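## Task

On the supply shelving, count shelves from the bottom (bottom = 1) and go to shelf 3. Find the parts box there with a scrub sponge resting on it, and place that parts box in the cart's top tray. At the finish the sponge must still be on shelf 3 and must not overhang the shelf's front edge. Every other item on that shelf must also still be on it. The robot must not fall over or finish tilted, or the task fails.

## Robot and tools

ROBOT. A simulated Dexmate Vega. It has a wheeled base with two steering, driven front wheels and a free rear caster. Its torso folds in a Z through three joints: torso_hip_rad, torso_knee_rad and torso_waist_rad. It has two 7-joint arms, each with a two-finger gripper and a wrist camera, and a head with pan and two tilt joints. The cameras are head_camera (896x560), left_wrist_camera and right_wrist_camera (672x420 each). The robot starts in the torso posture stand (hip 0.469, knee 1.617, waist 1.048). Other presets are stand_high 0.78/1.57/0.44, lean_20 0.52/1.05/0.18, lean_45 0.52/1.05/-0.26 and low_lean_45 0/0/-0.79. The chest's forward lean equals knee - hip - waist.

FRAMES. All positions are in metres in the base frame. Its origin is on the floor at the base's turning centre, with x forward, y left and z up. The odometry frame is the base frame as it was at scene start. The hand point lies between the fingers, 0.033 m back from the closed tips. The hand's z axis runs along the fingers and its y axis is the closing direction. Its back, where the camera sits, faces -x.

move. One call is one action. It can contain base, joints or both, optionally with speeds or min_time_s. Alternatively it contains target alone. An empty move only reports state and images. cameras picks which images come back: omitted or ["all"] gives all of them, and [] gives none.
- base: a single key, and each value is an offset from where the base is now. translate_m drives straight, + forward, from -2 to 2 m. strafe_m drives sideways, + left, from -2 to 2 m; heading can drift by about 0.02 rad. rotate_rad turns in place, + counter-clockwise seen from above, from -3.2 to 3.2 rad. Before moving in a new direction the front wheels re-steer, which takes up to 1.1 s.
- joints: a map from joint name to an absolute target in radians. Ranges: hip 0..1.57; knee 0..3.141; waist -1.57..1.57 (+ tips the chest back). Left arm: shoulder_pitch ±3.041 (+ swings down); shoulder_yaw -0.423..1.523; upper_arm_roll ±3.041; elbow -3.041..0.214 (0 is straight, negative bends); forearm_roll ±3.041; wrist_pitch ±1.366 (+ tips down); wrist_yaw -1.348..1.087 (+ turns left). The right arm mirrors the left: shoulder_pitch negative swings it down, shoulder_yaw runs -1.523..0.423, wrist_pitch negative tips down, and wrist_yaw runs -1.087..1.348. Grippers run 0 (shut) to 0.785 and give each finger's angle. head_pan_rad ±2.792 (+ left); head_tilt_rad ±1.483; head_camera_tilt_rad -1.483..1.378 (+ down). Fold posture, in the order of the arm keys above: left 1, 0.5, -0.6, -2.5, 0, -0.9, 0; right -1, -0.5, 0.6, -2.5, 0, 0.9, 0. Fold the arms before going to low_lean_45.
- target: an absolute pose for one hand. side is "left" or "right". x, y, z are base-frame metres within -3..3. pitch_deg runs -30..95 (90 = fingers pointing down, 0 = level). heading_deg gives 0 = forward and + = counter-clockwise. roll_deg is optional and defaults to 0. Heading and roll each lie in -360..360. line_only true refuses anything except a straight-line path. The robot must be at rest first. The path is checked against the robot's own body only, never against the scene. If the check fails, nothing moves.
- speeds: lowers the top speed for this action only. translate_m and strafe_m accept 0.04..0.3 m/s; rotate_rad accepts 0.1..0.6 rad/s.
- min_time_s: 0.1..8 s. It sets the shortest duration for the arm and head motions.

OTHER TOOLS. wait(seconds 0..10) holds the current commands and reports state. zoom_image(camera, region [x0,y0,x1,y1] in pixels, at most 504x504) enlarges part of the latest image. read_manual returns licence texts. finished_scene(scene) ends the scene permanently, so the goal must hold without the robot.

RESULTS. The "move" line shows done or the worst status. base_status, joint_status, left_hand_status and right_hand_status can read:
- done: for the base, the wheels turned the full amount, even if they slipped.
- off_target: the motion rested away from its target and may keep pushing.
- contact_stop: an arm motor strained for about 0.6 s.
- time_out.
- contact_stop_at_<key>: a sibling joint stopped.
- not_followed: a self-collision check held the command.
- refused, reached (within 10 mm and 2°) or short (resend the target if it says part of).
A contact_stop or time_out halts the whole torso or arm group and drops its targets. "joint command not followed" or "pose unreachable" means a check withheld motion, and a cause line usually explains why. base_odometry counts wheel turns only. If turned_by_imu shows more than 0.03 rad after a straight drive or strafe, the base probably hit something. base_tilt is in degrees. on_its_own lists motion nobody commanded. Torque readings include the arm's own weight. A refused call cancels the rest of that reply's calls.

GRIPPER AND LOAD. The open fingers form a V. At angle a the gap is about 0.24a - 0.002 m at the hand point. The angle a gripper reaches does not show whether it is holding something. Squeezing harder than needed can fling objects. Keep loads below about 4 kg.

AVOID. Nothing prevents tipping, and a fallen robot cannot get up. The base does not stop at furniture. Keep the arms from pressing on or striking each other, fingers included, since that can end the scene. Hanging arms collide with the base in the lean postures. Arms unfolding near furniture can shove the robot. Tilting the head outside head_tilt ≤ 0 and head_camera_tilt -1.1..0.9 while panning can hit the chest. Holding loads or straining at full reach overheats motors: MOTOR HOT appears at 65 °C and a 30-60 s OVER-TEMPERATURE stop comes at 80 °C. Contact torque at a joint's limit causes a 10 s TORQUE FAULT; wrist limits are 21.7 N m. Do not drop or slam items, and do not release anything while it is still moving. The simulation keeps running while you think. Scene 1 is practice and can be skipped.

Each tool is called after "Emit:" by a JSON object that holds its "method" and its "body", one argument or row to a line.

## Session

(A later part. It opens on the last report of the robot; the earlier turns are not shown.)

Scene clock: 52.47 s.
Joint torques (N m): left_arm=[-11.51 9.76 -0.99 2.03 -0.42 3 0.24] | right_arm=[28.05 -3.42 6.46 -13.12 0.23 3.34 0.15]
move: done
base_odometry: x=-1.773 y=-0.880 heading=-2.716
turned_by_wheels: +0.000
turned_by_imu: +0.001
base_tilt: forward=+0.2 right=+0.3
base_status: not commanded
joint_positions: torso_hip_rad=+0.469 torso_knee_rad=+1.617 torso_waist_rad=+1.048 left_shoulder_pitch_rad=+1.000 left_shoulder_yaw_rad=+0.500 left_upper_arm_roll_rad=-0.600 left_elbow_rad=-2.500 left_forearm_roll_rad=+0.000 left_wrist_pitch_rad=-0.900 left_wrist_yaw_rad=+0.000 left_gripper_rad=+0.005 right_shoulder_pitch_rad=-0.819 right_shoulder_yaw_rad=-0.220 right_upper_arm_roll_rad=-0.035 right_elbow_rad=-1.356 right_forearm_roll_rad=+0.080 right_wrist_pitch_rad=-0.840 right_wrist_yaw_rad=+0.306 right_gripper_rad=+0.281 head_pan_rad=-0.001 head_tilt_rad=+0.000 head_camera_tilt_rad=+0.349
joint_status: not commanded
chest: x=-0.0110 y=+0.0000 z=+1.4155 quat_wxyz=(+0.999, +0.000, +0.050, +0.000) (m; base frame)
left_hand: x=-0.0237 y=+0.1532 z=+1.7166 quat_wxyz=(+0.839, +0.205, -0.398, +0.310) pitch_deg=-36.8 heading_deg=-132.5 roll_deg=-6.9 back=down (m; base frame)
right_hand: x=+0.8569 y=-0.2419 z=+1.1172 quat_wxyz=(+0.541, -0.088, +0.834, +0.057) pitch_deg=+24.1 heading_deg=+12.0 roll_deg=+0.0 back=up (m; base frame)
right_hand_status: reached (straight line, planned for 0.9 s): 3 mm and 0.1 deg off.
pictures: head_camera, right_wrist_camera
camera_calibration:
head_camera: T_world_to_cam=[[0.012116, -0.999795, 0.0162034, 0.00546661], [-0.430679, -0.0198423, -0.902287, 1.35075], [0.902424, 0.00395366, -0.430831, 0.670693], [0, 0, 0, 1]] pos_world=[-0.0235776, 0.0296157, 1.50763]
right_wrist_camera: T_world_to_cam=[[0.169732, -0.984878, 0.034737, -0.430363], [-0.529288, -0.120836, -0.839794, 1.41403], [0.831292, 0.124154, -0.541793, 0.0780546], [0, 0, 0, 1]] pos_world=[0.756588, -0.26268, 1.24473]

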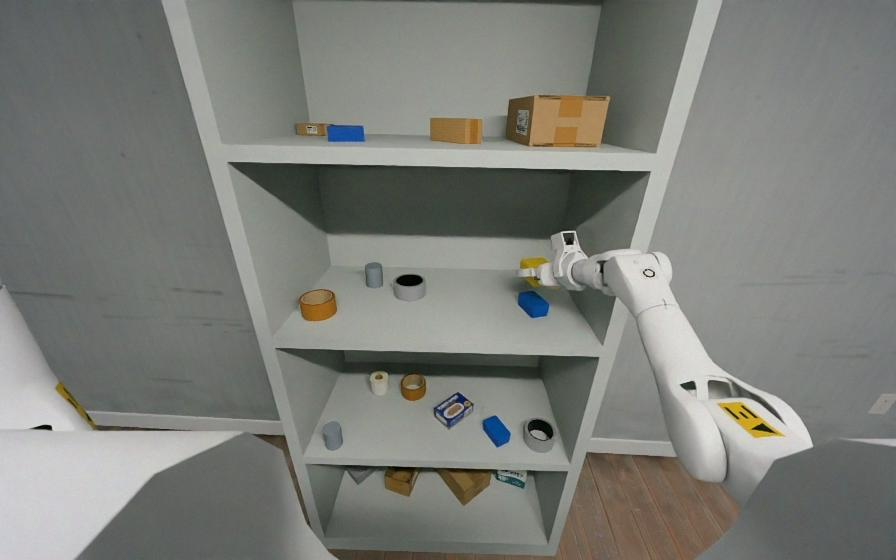

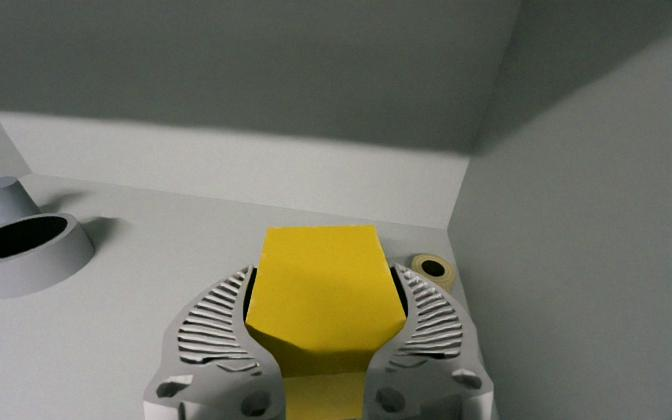

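Emit:
{"method": "move", "body": {
  "target": {"side": "right", "x": 0.857, "y": -0.01, "z": 1.115, "pitch_deg": 24, "heading_deg": 5, "line_only": true},
  "cameras": []
}}

Emit:
{"method": "move", "body": {
  "target": {"side": "right", "x": 0.857, "y": -0.01, "z": 1.025, "pitch_deg": 24, "heading_deg": 5, "line_only": true},
  "cameras": ["right_wrist_camera","head_camera"]
}}

Emit:
{"method": "move", "body": {
  "target": {"side": "right", "x": 0.857, "y": -0.01, "z": 1.013, "pitch_deg": 24, "heading_deg": 5, "line_only": true},
  "cameras": ["right_wrist_camera","head_camera"]
}}

Scene clock: 56.50 s.
Joint torques (N m): left_arm=[-10.39 10.36 -0.94 1.64 -0.36 3.23 0.32] | right_arm=[28.13 6.04 -2.89 -8.44 -0.67 3.57 -0.42]
move: done
base_odometry: x=-1.773 y=-0.880 heading=-2.716
turned_by_wheels: +0.000
turned_by_imu: +0.001
base_tilt: forward=+0.1 right=+0.3
base_status: not commanded
joint_positions: torso_hip_rad=+0.469 torso_knee_rad=+1.617 torso_waist_rad=+1.048 left_shoulder_pitch_rad=+1.000 left_shoulder_yaw_rad=+0.500 left_upper_arm_roll_rad=-0.600 left_elbow_rad=-2.500 left_forearm_roll_rad=+0.000 left_wrist_pitch_rad=-0.900 left_wrist_yaw_rad=+0.000 left_gripper_rad=+0.005 right_shoulder_pitch_rad=-0.770 right_shoulder_yaw_rad=+0.300 right_upper_arm_roll_rad=-0.162 right_elbow_rad=-1.185 right_forearm_roll_rad=-0.022 right_wrist_pitch_rad=-0.766 right_wrist_yaw_rad=-0.243 right_gripper_rad=+0.281 head_pan_rad=-0.001 head_tilt_rad=+0.000 head_camera_tilt_rad=+0.349
joint_status: not commanded
chest: x=-0.0110 y=+0.0000 z=+1.4155 quat_wxyz=(+0.999, +0.000, +0.050, +0.000) (m; base frame)
left_hand: x=-0.0237 y=+0.1532 z=+1.7166 quat_wxyz=(+0.839, +0.205, -0.398, +0.310) pitch_deg=-36.8 heading_deg=-132.5 roll_deg=-6.9 back=down (m; base frame)
right_hand: x=+0.8571 y=-0.0126 z=+1.1140 quat_wxyz=(+0.544, -0.037, +0.838, +0.024) pitch_deg=+24.1 heading_deg=+5.1 roll_deg=+0.0 back=up (m; base frame)
right_hand_status: reached (straight line, planned for 2.1 s): 3 mm and 0.1 deg off.
pictures: none
No camera images: "cameras" was empty.

Scene clock: 59.30 s.
Joint torques (N m): left_arm=[-10.87 9.53 -0.98 1.2 -0.37 3.31 0.3] | right_arm=[16.23 2.69 2.63 -10.74 -0.63 3.82 0.18]
move: done
base_odometry: x=-1.773 y=-0.880 heading=-2.716
turned_by_wheels: +0.000
turned_by_imu: +0.001
base_tilt: forward=+0.2 right=+0.2
base_status: not commanded
joint_positions: torso_hip_rad=+0.469 torso_knee_rad=+1.617 torso_waist_rad=+1.048 left_shoulder_pitch_rad=+1.000 left_shoulder_yaw_rad=+0.500 left_upper_arm_roll_rad=-0.600 left_elbow_rad=-2.500 left_forearm_roll_rad=+0.000 left_wrist_pitch_rad=-0.900 left_wrist_yaw_rad=+0.000 left_gripper_rad=+0.005 right_shoulder_pitch_rad=-0.790 right_shoulder_yaw_rad=+0.284 right_upper_arm_roll_rad=-0.163 right_elbow_rad=-0.904 right_forearm_roll_rad=-0.018 right_wrist_pitch_rad=-0.463 right_wrist_yaw_rad=-0.238 right_gripper_rad=+0.281 head_pan_rad=-0.001 head_tilt_rad=+0.000 head_camera_tilt_rad=+0.349
joint_status: not commanded
chest: x=-0.0110 y=+0.0000 z=+1.4155 quat_wxyz=(+0.999, +0.000, +0.050, +0.000) (m; base frame)
left_hand: x=-0.0237 y=+0.1532 z=+1.7166 quat_wxyz=(+0.839, +0.205, -0.398, +0.310) pitch_deg=-36.8 heading_deg=-132.5 roll_deg=-6.9 back=down (m; base frame)
right_hand: x=+0.8570 y=-0.0099 z=+1.0264 quat_wxyz=(+0.544, -0.037, +0.838, +0.024) pitch_deg=+24.0 heading_deg=+5.0 roll_deg=+0.0 back=up (m; base frame)
right_hand_status: reached (straight line, planned for 1.3 s): 1 mm and 0.0 deg off.
pictures: head_camera, right_wrist_camera
camera_calibration:
head_camera: T_world_to_cam=[[0.012116, -0.999795, 0.0162034, 0.00546661], [-0.430679, -0.0198423, -0.902287, 1.35075], [0.902424, 0.00395366, -0.430831, 0.670693], [0, 0, 0, 1]] pos_world=[-0.0235776, 0.0296157, 1.50763]
right_wrist_camera: T_world_to_cam=[[0.048617, -0.998199, 0.0351414, -0.0954452], [-0.53926, -0.0558465, -0.840286, 1.37548], [0.840735, 0.0219018, -0.541004, -0.0100159], [0, 0, 0, 1]] pos_world=[0.7548, -0.0182383, 1.15373]

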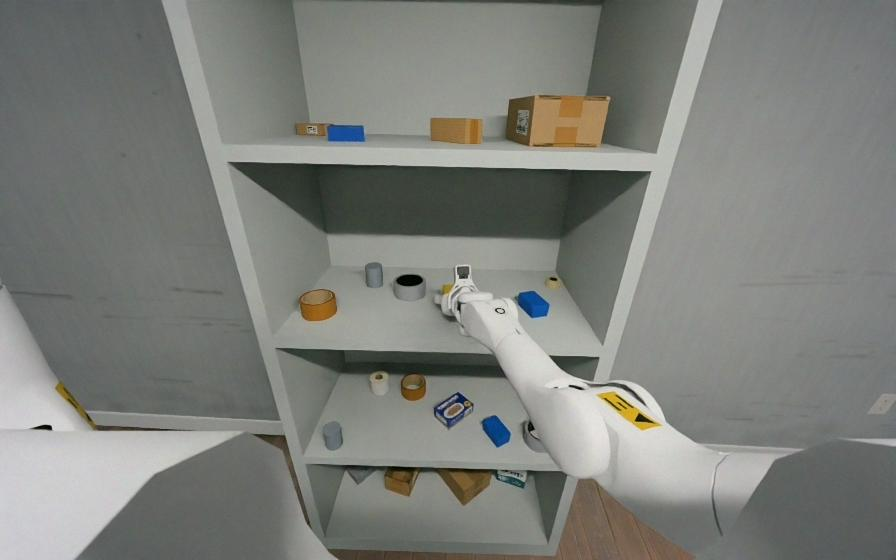

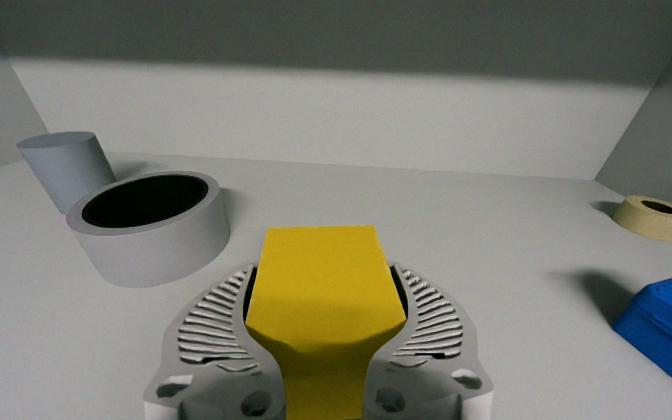

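Scene clock: 61.00 s.
Joint torques (N m): left_arm=[-11.29 9.97 -0.53 2.05 -0.4 3.2 0.18] | right_arm=[10.57 -1.07 4.29 4.32 0.39 -3.66 0.07]
move: done
base_odometry: x=-1.773 y=-0.880 heading=-2.716
turned_by_wheels: +0.000
turned_by_imu: +0.000
base_tilt: forward=+0.1 right=+0.3
base_status: not commanded
joint_positions: torso_hip_rad=+0.469 torso_knee_rad=+1.617 torso_waist_rad=+1.048 left_shoulder_pitch_rad=+1.000 left_shoulder_yaw_rad=+0.500 left_upper_arm_roll_rad=-0.600 left_elbow_rad=-2.500 left_forearm_roll_rad=+0.000 left_wrist_pitch_rad=-0.900 left_wrist_yaw_rad=+0.000 left_gripper_rad=+0.005 right_shoulder_pitch_rad=-0.781 right_shoulder_yaw_rad=+0.283 right_upper_arm_roll_rad=-0.161 right_elbow_rad=-0.842 right_forearm_roll_rad=-0.016 right_wrist_pitch_rad=-0.406 right_wrist_yaw_rad=-0.237 right_gripper_rad=+0.281 head_pan_rad=-0.001 head_tilt_rad=+0.000 head_camera_tilt_rad=+0.349
joint_status: not commanded
chest: x=-0.0116 y=+0.0000 z=+1.4155 quat_wxyz=(+0.999, +0.000, +0.050, +0.000) (m; base frame)
left_hand: x=-0.0246 y=+0.1532 z=+1.7166 quat_wxyz=(+0.839, +0.205, -0.399, +0.310) pitch_deg=-36.7 heading_deg=-132.6 roll_deg=-6.9 back=down (m; base frame)
right_hand: x=+0.8572 y=-0.0097 z=+1.0162 quat_wxyz=(+0.546, -0.037, +0.837, +0.024) pitch_deg=+23.8 heading_deg=+5.0 roll_deg=+0.0 back=up (m; base frame)
right_hand_status: reached (straight line, planned for 0.5 s): 3 mm and 0.2 deg off.
pictures: head_camera, right_wrist_camera
camera_calibration:
head_camera: T_world_to_cam=[[0.012103, -0.999795, 0.0162119, 0.0054631], [-0.429952, -0.0198412, -0.902634, 1.35095], [0.90277, 0.00395421, -0.430104, 0.670326], [0, 0, 0, 1]] pos_world=[-0.0243745, 0.0296157, 1.50763]
right_wrist_camera: T_world_to_cam=[[0.0484082, -0.998226, 0.0346766, -0.0942701], [-0.535723, -0.0552494, -0.842584, 1.36638], [0.843005, 0.0222109, -0.537447, -0.0212727], [0, 0, 0, 1]] pos_world=[0.754497, -0.0181388, 1.14312]

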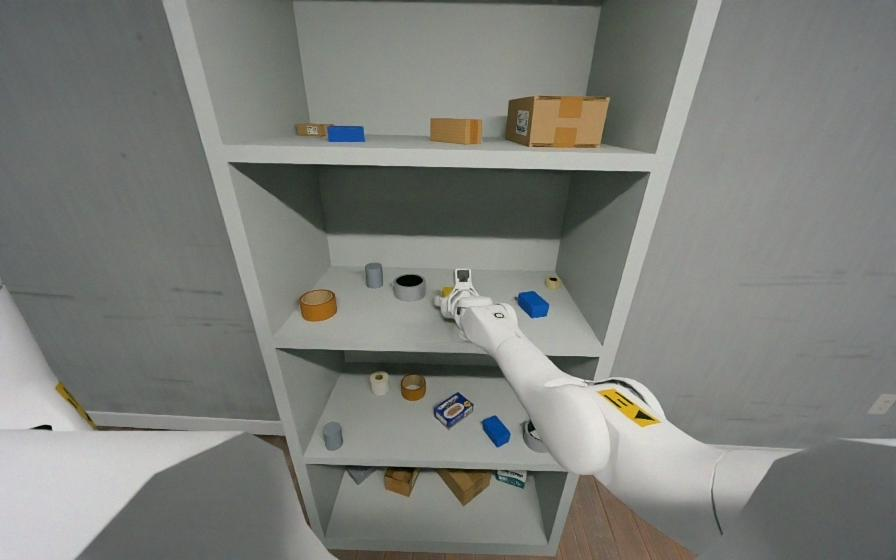

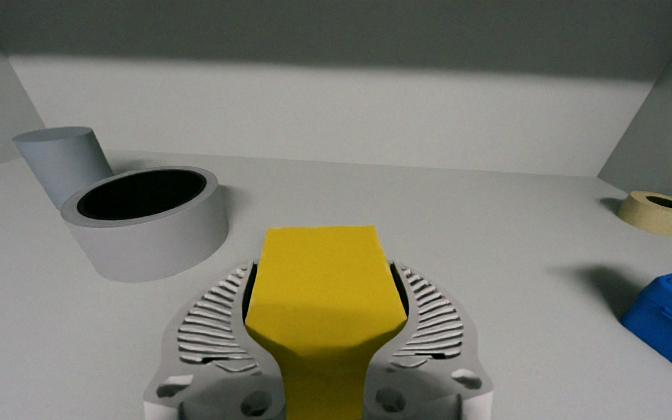

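Touching. Release and retract straight back and up, keeping clear of the blue box.

Emit:
{"method": "move", "body": {
  "joints": {"right_gripper_rad": 0.56},
  "cameras": []
}}

Emit:
{"method": "move", "body": {
  "target": {"side": "right", "x": 0.76, "y": -0.02, "z": 1.05, "pitch_deg": 24, "heading_deg": 5, "line_only": true},
  "cameras": ["right_wrist_camera","head_camera"]
}}

Emit:
{"method": "zoom_image", "body": {
  "camera": "head_camera",
  "region": [420, 220, 620, 360]
}}

Scene clock: 62.47 s.
Joint torques (N m): left_arm=[-10.49 10.11 -0.75 1.95 -0.48 2.98 0.17] | right_arm=[13.35 1.93 3.77 -2.19 0.4 1.07 0.21]
move: done
base_odometry: x=-1.773 y=-0.880 heading=-2.716
turned_by_wheels: +0.000
turned_by_imu: +0.000
base_tilt: forward=+0.1 right=+0.3
base_status: not commanded
joint_positions: torso_hip_rad=+0.469 torso_knee_rad=+1.617 torso_waist_rad=+1.048 left_shoulder_pitch_rad=+1.000 left_shoulder_yaw_rad=+0.500 left_upper_arm_roll_rad=-0.600 left_elbow_rad=-2.500 left_forearm_roll_rad=+0.000 left_wrist_pitch_rad=-0.900 left_wrist_yaw_rad=+0.000 left_gripper_rad=+0.005 right_shoulder_pitch_rad=-0.780 right_shoulder_yaw_rad=+0.282 right_upper_arm_roll_rad=-0.160 right_elbow_rad=-0.837 right_forearm_roll_rad=-0.015 right_wrist_pitch_rad=-0.404 right_wrist_yaw_rad=-0.237 right_gripper_rad=+0.560 head_pan_rad=-0.001 head_tilt_rad=+0.000 head_camera_tilt_rad=+0.349
joint_status: all done
chest: x=-0.0116 y=+0.0000 z=+1.4155 quat_wxyz=(+0.999, +0.000, +0.050, +0.000) (m; base frame)
left_hand: x=-0.0246 y=+0.1532 z=+1.7166 quat_wxyz=(+0.839, +0.205, -0.399, +0.310) pitch_deg=-36.7 heading_deg=-132.6 roll_deg=-6.9 back=down (m; base frame)
right_hand: x=+0.8569 y=-0.0098 z=+1.0146 quat_wxyz=(+0.545, -0.037, +0.837, +0.024) pitch_deg=+23.9 heading_deg=+5.0 roll_deg=+0.0 back=up (m; base frame)
pictures: none
No camera images: "cameras" was empty.

Scene clock: 66.83 s.
Joint torques (N m): left_arm=[-10.96 9.96 -0.63 2.25 -0.43 2.78 0.18] | right_arm=[13.58 3.78 -4.68 -13.3 -0.31 3.21 0.24]
move: done
base_odometry: x=-1.773 y=-0.880 heading=-2.716
turned_by_wheels: +0.000
turned_by_imu: +0.001
base_tilt: forward=+0.2 right=+0.3
base_status: not commanded
joint_positions: torso_hip_rad=+0.469 torso_knee_rad=+1.617 torso_waist_rad=+1.048 left_shoulder_pitch_rad=+1.000 left_shoulder_yaw_rad=+0.500 left_upper_arm_roll_rad=-0.600 left_elbow_rad=-2.500 left_forearm_roll_rad=+0.000 left_wrist_pitch_rad=-0.900 left_wrist_yaw_rad=+0.000 left_gripper_rad=+0.005 right_shoulder_pitch_rad=-1.166 right_shoulder_yaw_rad=+0.265 right_upper_arm_roll_rad=-0.260 right_elbow_rad=-1.620 right_forearm_roll_rad=-0.077 right_wrist_pitch_rad=-0.823 right_wrist_yaw_rad=-0.234 right_gripper_rad=+0.560 head_pan_rad=-0.001 head_tilt_rad=+0.000 head_camera_tilt_rad=+0.349
joint_status: not commanded
chest: x=-0.0112 y=+0.0000 z=+1.4155 quat_wxyz=(+0.999, +0.000, +0.050, +0.000) (m; base frame)
left_hand: x=-0.0240 y=+0.1532 z=+1.7166 quat_wxyz=(+0.839, +0.205, -0.398, +0.310) pitch_deg=-36.8 heading_deg=-132.5 roll_deg=-6.9 back=down (m; base frame)
right_hand: x=+0.7611 y=-0.0201 z=+1.0488 quat_wxyz=(+0.544, -0.037, +0.838, +0.024) pitch_deg=+24.1 heading_deg=+5.0 roll_deg=+0.0 back=up (m; base frame)
right_hand_status: reached (straight line, planned for 2.8 s): 2 mm and 0.1 deg off.
pictures: head_camera, right_wrist_camera
camera_calibration:
head_camera: T_world_to_cam=[[0.0121122, -0.999795, 0.0162057, 0.00546659], [-0.430477, -0.0198419, -0.902384, 1.35077], [0.90252, 0.00395367, -0.430629, 0.670661], [0, 0, 0, 1]] pos_world=[-0.0238767, 0.0296157, 1.50763]
right_wrist_camera: T_world_to_cam=[[0.0481854, -0.998228, 0.0349157, -0.101211], [-0.540085, -0.0554441, -0.839782, 1.34212], [0.84023, 0.0216078, -0.5418, 0.0841837], [0, 0, 0, 1]] pos_world=[0.659001, -0.0284379, 1.17623]

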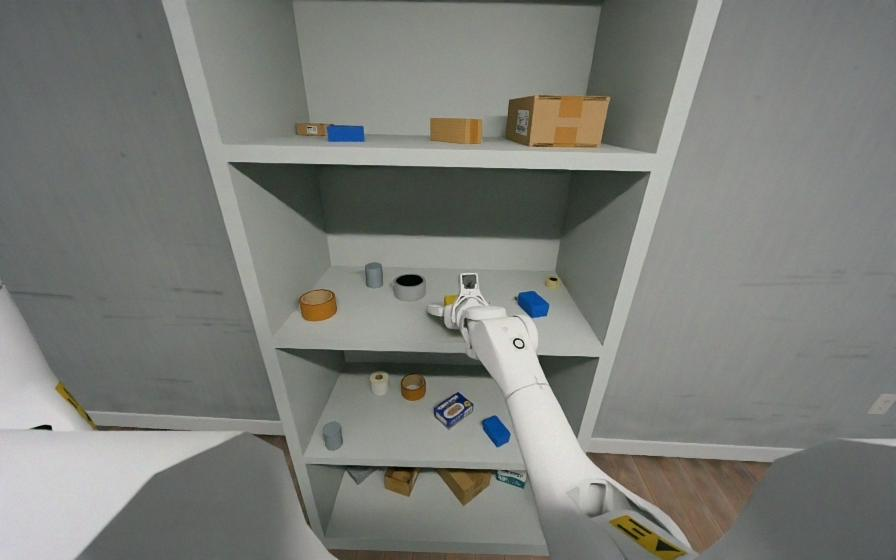

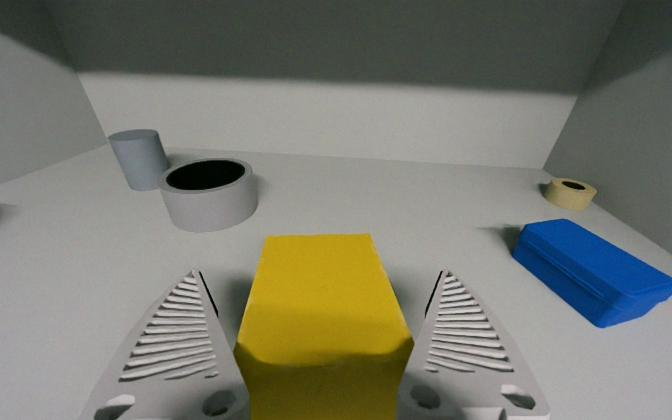

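Scaled by 2.520 from the camera's 896x560 image, which has a finer 960x600 frame.

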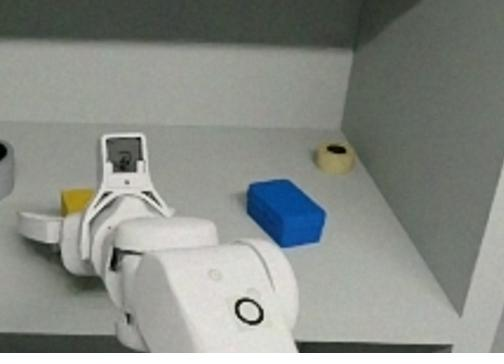

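Emit:
{"method": "move", "body": {
  "joints": {"right_gripper_rad": 0.7},
  "cameras": []
}}

Emit:
{"method": "move", "body": {
  "target": {"side": "right", "x": 0.77, "y": -0.022, "z": 1.13, "pitch_deg": 22, "heading_deg": 5, "line_only": true},
  "cameras": ["right_wrist_camera","head_camera"]
}}

Emit:
{"method": "zoom_image", "body": {
  "camera": "head_camera",
  "region": [420, 220, 620, 360]
}}

Scene clock: 68.13 s.
Joint torques (N m): left_arm=[-10.94 9.94 -0.68 1.45 -0.45 2.73 0.31] | right_arm=[13.21 3.28 -4.18 -14.31 -0.55 3.2 0.32]
move: done
base_odometry: x=-1.773 y=-0.880 heading=-2.716
turned_by_wheels: +0.000
turned_by_imu: +0.000
base_tilt: forward=+0.1 right=+0.3
base_status: not commanded
joint_positions: torso_hip_rad=+0.469 torso_knee_rad=+1.617 torso_waist_rad=+1.048 left_shoulder_pitch_rad=+1.000 left_shoulder_yaw_rad=+0.500 left_upper_arm_roll_rad=-0.600 left_elbow_rad=-2.500 left_forearm_roll_rad=+0.000 left_wrist_pitch_rad=-0.900 left_wrist_yaw_rad=+0.000 left_gripper_rad=+0.005 right_shoulder_pitch_rad=-1.168 right_shoulder_yaw_rad=+0.265 right_upper_arm_roll_rad=-0.261 right_elbow_rad=-1.625 right_forearm_roll_rad=-0.077 right_wrist_pitch_rad=-0.826 right_wrist_yaw_rad=-0.233 right_gripper_rad=+0.700 head_pan_rad=-0.001 head_tilt_rad=+0.000 head_camera_tilt_rad=+0.349
joint_status: all done
chest: x=-0.0112 y=+0.0000 z=+1.4155 quat_wxyz=(+0.999, +0.000, +0.050, +0.000) (m; base frame)
left_hand: x=-0.0240 y=+0.1532 z=+1.7166 quat_wxyz=(+0.839, +0.205, -0.398, +0.310) pitch_deg=-36.8 heading_deg=-132.5 roll_deg=-6.9 back=down (m; base frame)
right_hand: x=+0.7602 y=-0.0202 z=+1.0491 quat_wxyz=(+0.544, -0.036, +0.838, +0.024) pitch_deg=+24.1 heading_deg=+5.0 roll_deg=+0.0 back=up (m; base frame)
pictures: none
No camera images: "cameras" was empty.

Scene clock: 70.33 s.
Joint torques (N m): left_arm=[-10.7 9.71 -0.99 2.13 -0.5 3.11 0.28] | right_arm=[23.5 6.74 1.53 -14.01 -0.32 3.72 0.06]
move: done
base_odometry: x=-1.773 y=-0.880 heading=-2.716
turned_by_wheels: +0.000
turned_by_imu: +0.001
base_tilt: forward=+0.1 right=+0.2
base_status: not commanded
joint_positions: torso_hip_rad=+0.469 torso_knee_rad=+1.617 torso_waist_rad=+1.048 left_shoulder_pitch_rad=+1.000 left_shoulder_yaw_rad=+0.500 left_upper_arm_roll_rad=-0.600 left_elbow_rad=-2.500 left_forearm_roll_rad=+0.000 left_wrist_pitch_rad=-0.900 left_wrist_yaw_rad=+0.000 left_gripper_rad=+0.005 right_shoulder_pitch_rad=-1.085 right_shoulder_yaw_rad=+0.287 right_upper_arm_roll_rad=-0.261 right_elbow_rad=-1.735 right_forearm_roll_rad=-0.086 right_wrist_pitch_rad=-0.988 right_wrist_yaw_rad=-0.233 right_gripper_rad=+0.700 head_pan_rad=-0.001 head_tilt_rad=+0.000 head_camera_tilt_rad=+0.349
joint_status: not commanded
chest: x=-0.0112 y=+0.0000 z=+1.4155 quat_wxyz=(+0.999, +0.000, +0.050, +0.000) (m; base frame)
left_hand: x=-0.0240 y=+0.1532 z=+1.7166 quat_wxyz=(+0.839, +0.205, -0.398, +0.310) pitch_deg=-36.8 heading_deg=-132.5 roll_deg=-6.9 back=down (m; base frame)
right_hand: x=+0.7696 y=-0.0218 z=+1.1266 quat_wxyz=(+0.558, -0.036, +0.829, +0.024) pitch_deg=+22.1 heading_deg=+5.0 roll_deg=+0.0 back=up (m; base frame)
right_hand_status: reached (straight line, planned for 0.9 s): 3 mm and 0.1 deg off.
pictures: head_camera, right_wrist_camera
camera_calibration:
head_camera: T_world_to_cam=[[0.0121122, -0.999795, 0.0162057, 0.00546659], [-0.430477, -0.0198419, -0.902384, 1.35077], [0.90252, 0.00395367, -0.430629, 0.670661], [0, 0, 0, 1]] pos_world=[-0.0238767, 0.0296157, 1.50763]
right_wrist_camera: T_world_to_cam=[[0.0475324, -0.998295, 0.033892, -0.104397], [-0.51138, -0.0534672, -0.85769, 1.41008], [0.858039, 0.0234363, -0.513049, 0.0731658], [0, 0, 0, 1]] pos_world=[0.663271, -0.0305409, 1.25049]

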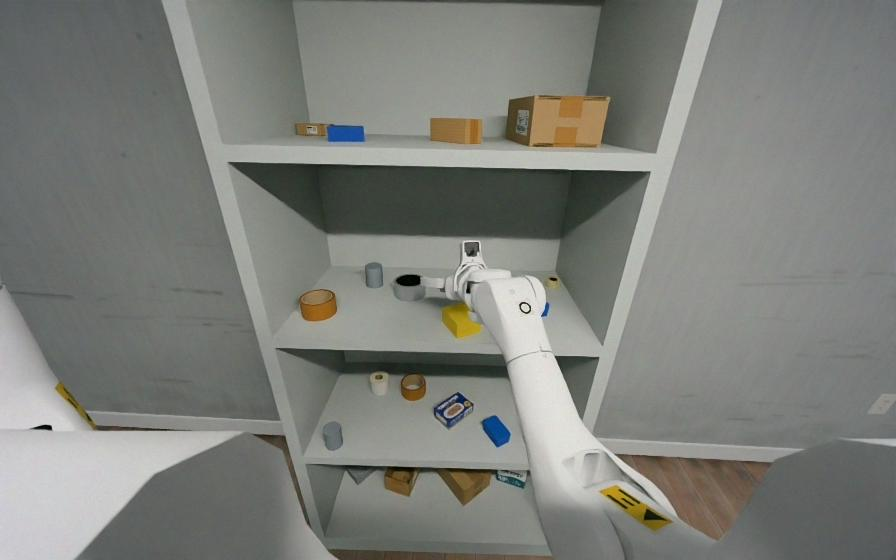

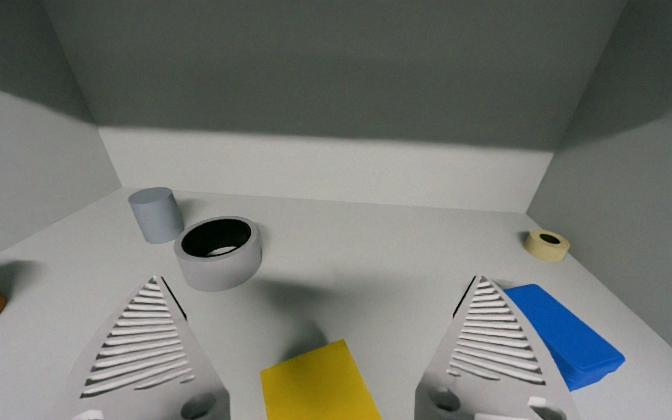

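Scaled by 2.520 from the camera's 896x560 image, which has a finer 960x600 frame.

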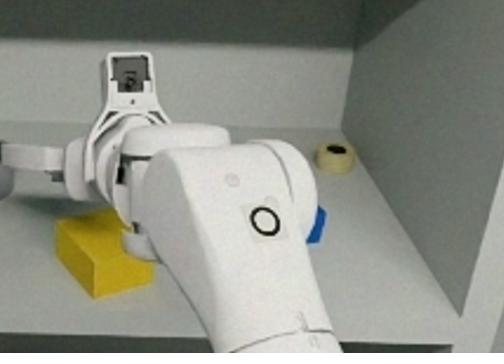

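Emit:
{"method": "move", "body": {
  "target": {"side": "right", "x": 0.77, "y": -0.265, "z": 1.12, "pitch_deg": 20, "heading_deg": 19, "line_only": true},
  "cameras": []
}}

Emit:
{"method": "move", "body": {
  "joints": {"right_gripper_rad": 0.5},
  "cameras": ["head_camera","right_wrist_camera"]
}}

Emit:
{"method": "zoom_image", "body": {
  "camera": "head_camera",
  "region": [420, 220, 620, 360]
}}

Scene clock: 75.70 s.
Joint torques (N m): left_arm=[-10.59 9.64 -0.53 1.17 -0.44 2.73 0.21] | right_arm=[22.47 -8 6.47 -6.36 0.82 3.29 0.56]
move: done
base_odometry: x=-1.773 y=-0.880 heading=-2.716
turned_by_wheels: +0.000
turned_by_imu: +0.001
base_tilt: forward=+0.2 right=+0.3
base_status: not commanded
joint_positions: torso_hip_rad=+0.469 torso_knee_rad=+1.617 torso_waist_rad=+1.048 left_shoulder_pitch_rad=+1.000 left_shoulder_yaw_rad=+0.500 left_upper_arm_roll_rad=-0.600 left_elbow_rad=-2.500 left_forearm_roll_rad=+0.000 left_wrist_pitch_rad=-0.900 left_wrist_yaw_rad=+0.000 left_gripper_rad=+0.005 right_shoulder_pitch_rad=-1.120 right_shoulder_yaw_rad=-0.354 right_upper_arm_roll_rad=+0.097 right_elbow_rad=-1.713 right_forearm_roll_rad=+0.153 right_wrist_pitch_rad=-0.836 right_wrist_yaw_rad=+0.497 right_gripper_rad=+0.700 head_pan_rad=-0.001 head_tilt_rad=+0.000 head_camera_tilt_rad=+0.349
joint_status: not commanded
chest: x=-0.0112 y=+0.0000 z=+1.4155 quat_wxyz=(+0.999, +0.000, +0.050, +0.000) (m; base frame)
left_hand: x=-0.0240 y=+0.1532 z=+1.7166 quat_wxyz=(+0.839, +0.205, -0.398, +0.310) pitch_deg=-36.8 heading_deg=-132.5 roll_deg=-6.9 back=down (m; base frame)
right_hand: x=+0.7700 y=-0.2629 z=+1.1189 quat_wxyz=(+0.565, -0.135, +0.809, +0.094) pitch_deg=+20.1 heading_deg=+18.9 roll_deg=+0.0 back=up (m; base frame)
right_hand_status: reached (straight line, planned for 2.6 s): 2 mm and 0.1 deg off.
pictures: none
No camera images: "cameras" was empty.

Scene clock: 76.40 s.
Joint torques (N m): left_arm=[-11.74 9.56 -0.86 1.25 -0.45 2.94 0.15] | right_arm=[23.19 -5.16 6.36 -6.5 0.67 3.62 0.09]
move: done
base_odometry: x=-1.773 y=-0.880 heading=-2.716
turned_by_wheels: +0.000
turned_by_imu: +0.000
base_tilt: forward=+0.1 right=+0.3
base_status: not commanded
joint_positions: torso_hip_rad=+0.469 torso_knee_rad=+1.617 torso_waist_rad=+1.048 left_shoulder_pitch_rad=+1.000 left_shoulder_yaw_rad=+0.500 left_upper_arm_roll_rad=-0.600 left_elbow_rad=-2.500 left_forearm_roll_rad=+0.000 left_wrist_pitch_rad=-0.900 left_wrist_yaw_rad=+0.000 left_gripper_rad=+0.005 right_shoulder_pitch_rad=-1.120 right_shoulder_yaw_rad=-0.358 right_upper_arm_roll_rad=+0.099 right_elbow_rad=-1.711 right_forearm_roll_rad=+0.154 right_wrist_pitch_rad=-0.834 right_wrist_yaw_rad=+0.501 right_gripper_rad=+0.500 head_pan_rad=-0.001 head_tilt_rad=+0.000 head_camera_tilt_rad=+0.349
joint_status: all done
chest: x=-0.0112 y=+0.0000 z=+1.4155 quat_wxyz=(+0.999, +0.000, +0.050, +0.000) (m; base frame)
left_hand: x=-0.0240 y=+0.1532 z=+1.7166 quat_wxyz=(+0.839, +0.205, -0.398, +0.310) pitch_deg=-36.8 heading_deg=-132.5 roll_deg=-6.9 back=down (m; base frame)
right_hand: x=+0.7698 y=-0.2643 z=+1.1192 quat_wxyz=(+0.565, -0.135, +0.808, +0.095) pitch_deg=+20.1 heading_deg=+19.0 roll_deg=+0.0 back=up (m; base frame)
pictures: head_camera, right_wrist_camera
camera_calibration:
head_camera: T_world_to_cam=[[0.0121122, -0.999795, 0.0162057, 0.00546659], [-0.430477, -0.0198419, -0.902384, 1.35077], [0.90252, 0.00395367, -0.430629, 0.670661], [0, 0, 0, 1]] pos_world=[-0.0238767, 0.0296157, 1.50763]
right_wrist_camera: T_world_to_cam=[[0.286004, -0.957698, 0.0318631, -0.516816], [-0.453902, -0.164687, -0.875701, 1.33749], [0.843905, 0.235992, -0.481802, 0.106963], [0, 0, 0, 1]] pos_world=[0.664632, -0.299929, 1.23924]

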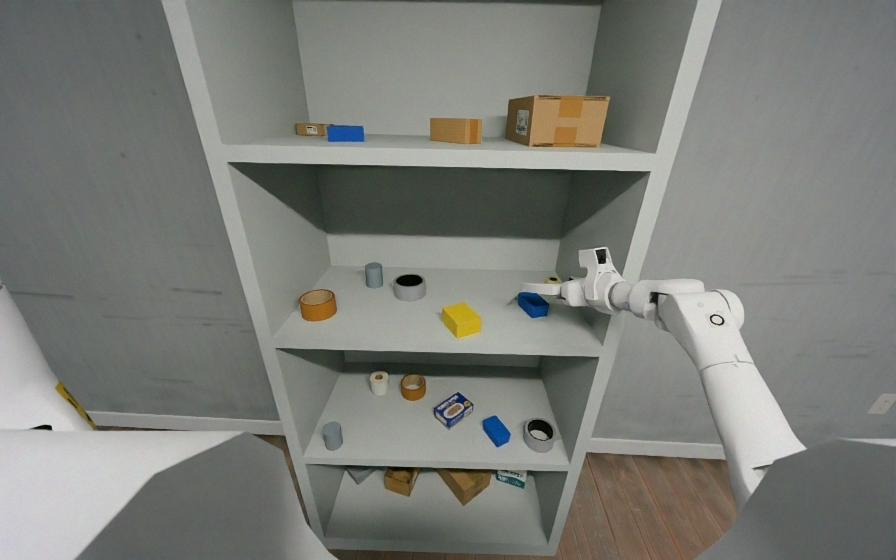

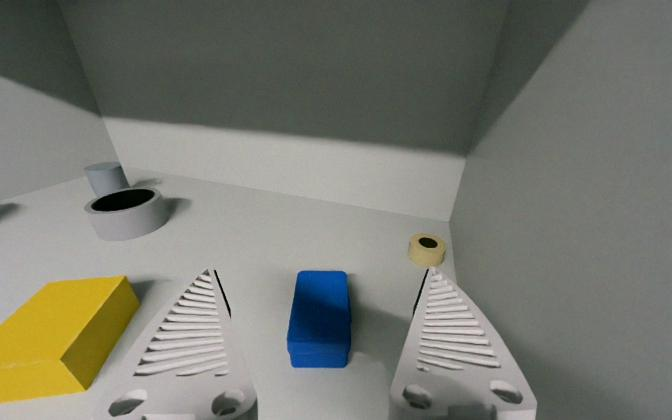

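Scaled by 2.520 from the camera's 896x560 image, which has a finer 960x600 frame.

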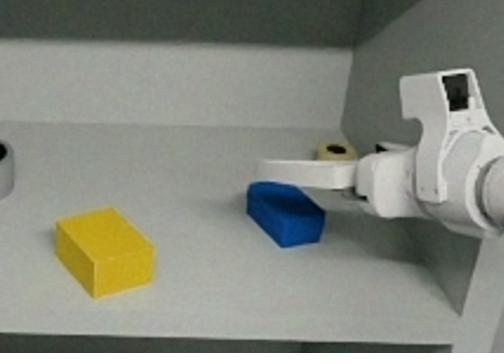

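Emit:
{"method": "move", "body": {
  "target": {"side": "right", "x": 0.77, "y": -0.264, "z": 1.03, "pitch_deg": 14, "heading_deg": 19, "line_only": true},
  "cameras": ["right_wrist_camera"]
}}

Emit:
{"method": "move", "body": {
  "target": {"side": "right", "x": 0.845, "y": -0.238, "z": 1.024, "pitch_deg": 13, "heading_deg": 19, "line_only": true},
  "cameras": ["head_camera","right_wrist_camera"]
}}

Emit:
{"method": "zoom_image", "body": {
  "camera": "head_camera",
  "region": [420, 220, 620, 360]
}}

Scene clock: 80.50 s.
Joint torques (N m): left_arm=[-10.19 10.54 -1.05 2.25 -0.51 3.1 0.24] | right_arm=[10.42 -2.99 -0.01 -8.51 0.42 3.66 0.32]
move: done
base_odometry: x=-1.773 y=-0.880 heading=-2.716
turned_by_wheels: +0.000
turned_by_imu: +0.001
base_tilt: forward=+0.2 right=+0.3
base_status: not commanded
joint_positions: torso_hip_rad=+0.469 torso_knee_rad=+1.617 torso_waist_rad=+1.048 left_shoulder_pitch_rad=+1.000 left_shoulder_yaw_rad=+0.500 left_upper_arm_roll_rad=-0.600 left_elbow_rad=-2.500 left_forearm_roll_rad=+0.000 left_wrist_pitch_rad=-0.900 left_wrist_yaw_rad=+0.000 left_gripper_rad=+0.005 right_shoulder_pitch_rad=-1.230 right_shoulder_yaw_rad=-0.286 right_upper_arm_roll_rad=+0.103 right_elbow_rad=-1.419 right_forearm_roll_rad=+0.135 right_wrist_pitch_rad=-0.339 right_wrist_yaw_rad=+0.500 right_gripper_rad=+0.500 head_pan_rad=-0.001 head_tilt_rad=+0.000 head_camera_tilt_rad=+0.349
joint_status: not commanded
chest: x=-0.0112 y=+0.0000 z=+1.4155 quat_wxyz=(+0.999, +0.000, +0.050, +0.000) (m; base frame)
left_hand: x=-0.0240 y=+0.1532 z=+1.7166 quat_wxyz=(+0.839, +0.205, -0.398, +0.310) pitch_deg=-36.8 heading_deg=-132.5 roll_deg=-6.9 back=down (m; base frame)
right_hand: x=+0.7701 y=-0.2643 z=+1.0309 quat_wxyz=(+0.607, -0.130, +0.778, +0.101) pitch_deg=+14.1 heading_deg=+19.0 roll_deg=+0.0 back=up (m; base frame)
right_hand_status: reached (straight line, planned for 1.9 s): 1 mm and 0.1 deg off.
pictures: right_wrist_camera
camera_calibration:
right_wrist_camera: T_world_to_cam=[[0.28291, -0.958754, 0.0274296, -0.507387], [-0.365055, -0.134078, -0.921281, 1.24696], [0.886959, 0.250626, -0.38793, -0.0619019], [0, 0, 0, 1]] pos_world=[0.653656, -0.303755, 1.1387]

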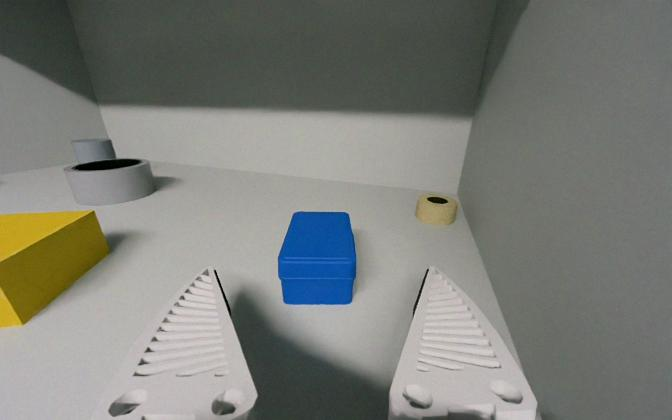

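Scene clock: 83.97 s.
Joint torques (N m): left_arm=[-10.94 9.17 -0.67 1.63 -0.41 3.15 0.15] | right_arm=[25.28 -2.85 -1.61 -8.42 0.59 3.24 -0.47]
move: done
base_odometry: x=-1.773 y=-0.880 heading=-2.716
turned_by_wheels: +0.000
turned_by_imu: +0.001
base_tilt: forward=+0.1 right=+0.3
base_status: not commanded
joint_positions: torso_hip_rad=+0.469 torso_knee_rad=+1.617 torso_waist_rad=+1.048 left_shoulder_pitch_rad=+1.000 left_shoulder_yaw_rad=+0.500 left_upper_arm_roll_rad=-0.600 left_elbow_rad=-2.500 left_forearm_roll_rad=+0.000 left_wrist_pitch_rad=-0.900 left_wrist_yaw_rad=+0.000 left_gripper_rad=+0.005 right_shoulder_pitch_rad=-0.930 right_shoulder_yaw_rad=-0.224 right_upper_arm_roll_rad=+0.014 right_elbow_rad=-0.912 right_forearm_roll_rad=+0.081 right_wrist_pitch_rad=-0.100 right_wrist_yaw_rad=+0.479 right_gripper_rad=+0.500 head_pan_rad=-0.001 head_tilt_rad=+0.000 head_camera_tilt_rad=+0.349
joint_status: not commanded
chest: x=-0.0112 y=+0.0000 z=+1.4155 quat_wxyz=(+0.999, +0.000, +0.050, +0.000) (m; base frame)
left_hand: x=-0.0240 y=+0.1532 z=+1.7166 quat_wxyz=(+0.839, +0.205, -0.398, +0.310) pitch_deg=-36.8 heading_deg=-132.5 roll_deg=-6.9 back=down (m; base frame)
right_hand: x=+0.8442 y=-0.2385 z=+1.0234 quat_wxyz=(+0.614, -0.129, +0.772, +0.103) pitch_deg=+13.1 heading_deg=+19.0 roll_deg=+0.0 back=up (m; base frame)
right_hand_status: reached (straight line, planned for 1.9 s): 1 mm and 0.1 deg off.
pictures: head_camera, right_wrist_camera
camera_calibration:
head_camera: T_world_to_cam=[[0.0121122, -0.999795, 0.0162057, 0.00546659], [-0.430477, -0.0198419, -0.902384, 1.35077], [0.90252, 0.00395367, -0.430629, 0.670661], [0, 0, 0, 1]] pos_world=[-0.0238767, 0.0296157, 1.50763]
right_wrist_camera: T_world_to_cam=[[0.282438, -0.958924, 0.0263324, -0.501948], [-0.349447, -0.128411, -0.928115, 1.26568], [0.893373, 0.252933, -0.371361, -0.158711], [0, 0, 0, 1]] pos_world=[0.725844, -0.27866, 1.12897]

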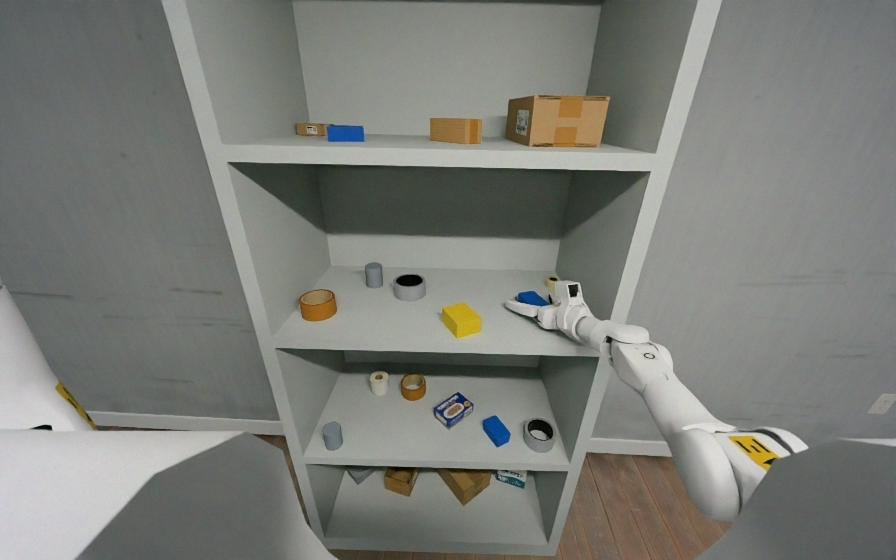

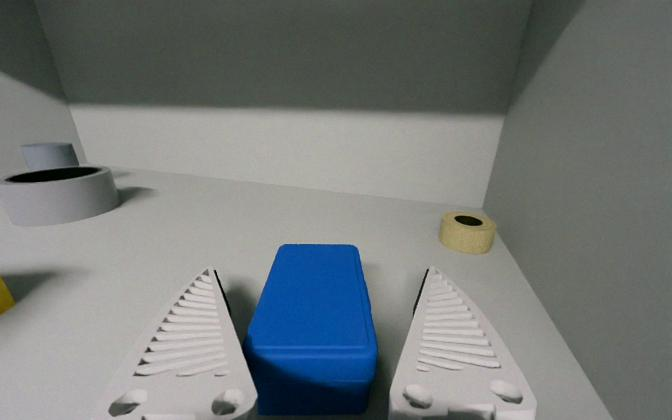

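Scaled by 2.520 from the camera's 896x560 image, which has a finer 960x600 frame.

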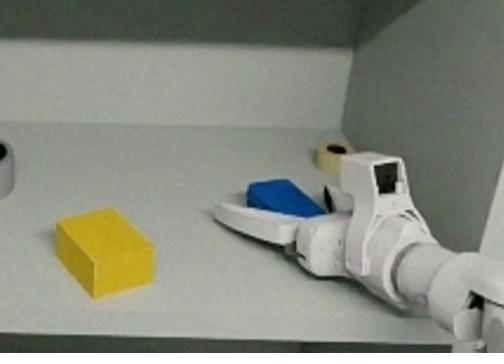

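Emit:
{"method": "move", "body": {
  "joints": {"right_gripper_rad": 0.12},
  "cameras": ["right_wrist_camera"]
}}

Emit:
{"method": "move", "body": {
  "target": {"side": "right", "x": 0.843, "y": -0.238, "z": 1.09, "pitch_deg": 13, "heading_deg": 19, "line_only": true},
  "cameras": ["head_camera","right_wrist_camera"]
}}

Emit:
{"method": "zoom_image", "body": {
  "camera": "head_camera",
  "region": [420, 220, 620, 360]
}}

Scene clock: 85.57 s.
Joint torques (N m): left_arm=[-10.69 10.42 -0.74 1.65 -0.47 2.72 0.33] | right_arm=[25.3 -2.25 -0.23 -7.6 0.48 2.76 -0.35]
move: done
base_odometry: x=-1.773 y=-0.880 heading=-2.716
turned_by_wheels: +0.000
turned_by_imu: +0.000
base_tilt: forward=+0.2 right=+0.3
base_status: not commanded
joint_positions: torso_hip_rad=+0.469 torso_knee_rad=+1.617 torso_waist_rad=+1.048 left_shoulder_pitch_rad=+1.000 left_shoulder_yaw_rad=+0.500 left_upper_arm_roll_rad=-0.600 left_elbow_rad=-2.500 left_forearm_roll_rad=+0.000 left_wrist_pitch_rad=-0.900 left_wrist_yaw_rad=+0.000 left_gripper_rad=+0.005 right_shoulder_pitch_rad=-0.927 right_shoulder_yaw_rad=-0.223 right_upper_arm_roll_rad=+0.013 right_elbow_rad=-0.906 right_forearm_roll_rad=+0.080 right_wrist_pitch_rad=-0.097 right_wrist_yaw_rad=+0.479 right_gripper_rad=+0.121 head_pan_rad=-0.001 head_tilt_rad=+0.000 head_camera_tilt_rad=+0.349
joint_status: all done
chest: x=-0.0112 y=+0.0000 z=+1.4155 quat_wxyz=(+0.999, +0.000, +0.050, +0.000) (m; base frame)
left_hand: x=-0.0240 y=+0.1532 z=+1.7166 quat_wxyz=(+0.839, +0.205, -0.398, +0.310) pitch_deg=-36.8 heading_deg=-132.5 roll_deg=-6.9 back=down (m; base frame)
right_hand: x=+0.8448 y=-0.2382 z=+1.0236 quat_wxyz=(+0.614, -0.129, +0.772, +0.103) pitch_deg=+13.0 heading_deg=+19.0 roll_deg=+0.0 back=up (m; base frame)
pictures: right_wrist_camera
camera_calibration:
right_wrist_camera: T_world_to_cam=[[0.28264, -0.958862, 0.0264418, -0.502085], [-0.349177, -0.128522, -0.928201, 1.26589], [0.893415, 0.253114, -0.371138, -0.159518], [0, 0, 0, 1]] pos_world=[0.726444, -0.27836, 1.12907]

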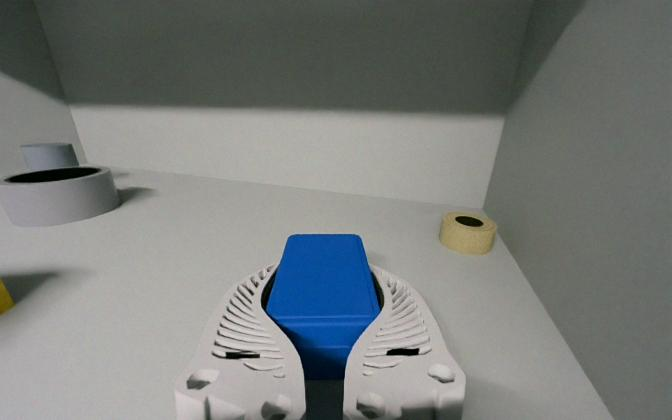

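Scene clock: 88.40 s.
Joint torques (N m): left_arm=[-11.27 9.69 -0.78 1.44 -0.41 3.4 0.09] | right_arm=[16.07 -4.97 4.55 -14.64 0.8 4.11 -0.3]
move: done
base_odometry: x=-1.773 y=-0.880 heading=-2.716
turned_by_wheels: +0.000
turned_by_imu: +0.001
base_tilt: forward=+0.2 right=+0.3
base_status: not commanded
joint_positions: torso_hip_rad=+0.469 torso_knee_rad=+1.617 torso_waist_rad=+1.048 left_shoulder_pitch_rad=+1.000 left_shoulder_yaw_rad=+0.500 left_upper_arm_roll_rad=-0.600 left_elbow_rad=-2.500 left_forearm_roll_rad=+0.000 left_wrist_pitch_rad=-0.900 left_wrist_yaw_rad=+0.000 left_gripper_rad=+0.005 right_shoulder_pitch_rad=-0.971 right_shoulder_yaw_rad=-0.246 right_upper_arm_roll_rad=+0.031 right_elbow_rad=-1.218 right_forearm_roll_rad=+0.098 right_wrist_pitch_rad=-0.367 right_wrist_yaw_rad=+0.474 right_gripper_rad=+0.121 head_pan_rad=-0.001 head_tilt_rad=+0.000 head_camera_tilt_rad=+0.349
joint_status: not commanded
chest: x=-0.0112 y=+0.0000 z=+1.4155 quat_wxyz=(+0.999, +0.000, +0.050, +0.000) (m; base frame)
left_hand: x=-0.0240 y=+0.1532 z=+1.7166 quat_wxyz=(+0.839, +0.205, -0.398, +0.310) pitch_deg=-36.8 heading_deg=-132.5 roll_deg=-6.9 back=down (m; base frame)
right_hand: x=+0.8430 y=-0.2378 z=+1.0882 quat_wxyz=(+0.614, -0.129, +0.772, +0.103) pitch_deg=+13.1 heading_deg=+19.0 roll_deg=+0.0 back=up (m; base frame)
right_hand_status: reached (straight line, planned for 1.3 s): 2 mm and 0.1 deg off.
pictures: head_camera, right_wrist_camera
camera_calibration:
head_camera: T_world_to_cam=[[0.0121122, -0.999795, 0.0162057, 0.00546659], [-0.430477, -0.0198419, -0.902384, 1.35077], [0.90252, 0.00395367, -0.430629, 0.670661], [0, 0, 0, 1]] pos_world=[-0.0238767, 0.0296157, 1.50763]
right_wrist_camera: T_world_to_cam=[[0.283035, -0.958743, 0.0265339, -0.50342], [-0.349386, -0.128829, -0.92808, 1.32535], [0.893208, 0.253408, -0.371435, -0.133566], [0, 0, 0, 1]] pos_world=[0.724845, -0.27806, 1.19377]

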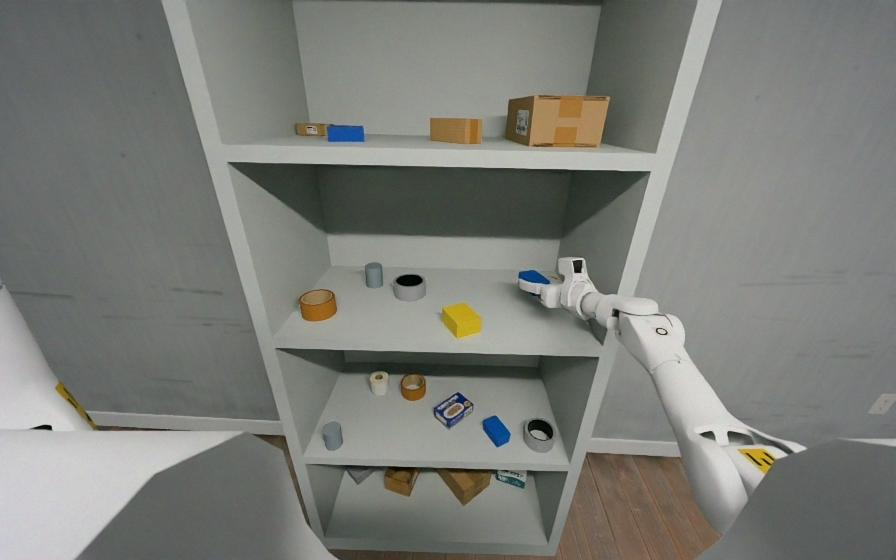

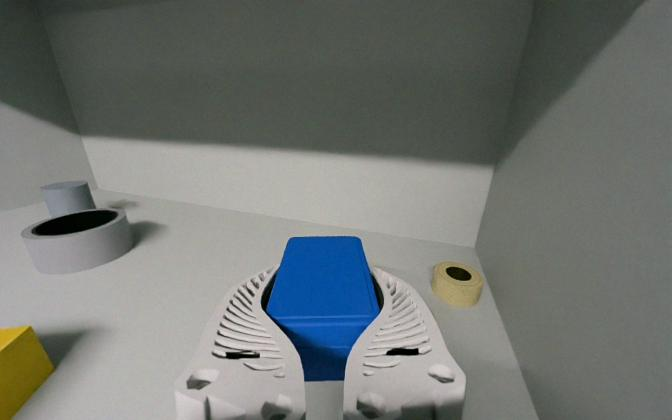

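Scaled by 2.520 from the camera's 896x560 image, which has a finer 960x600 frame.

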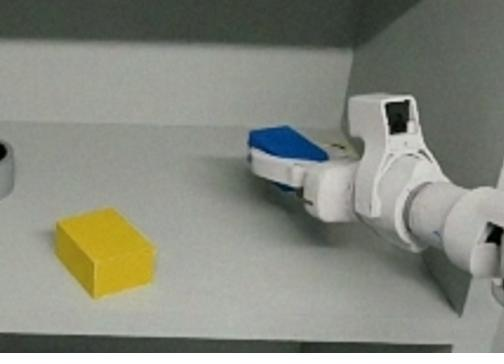

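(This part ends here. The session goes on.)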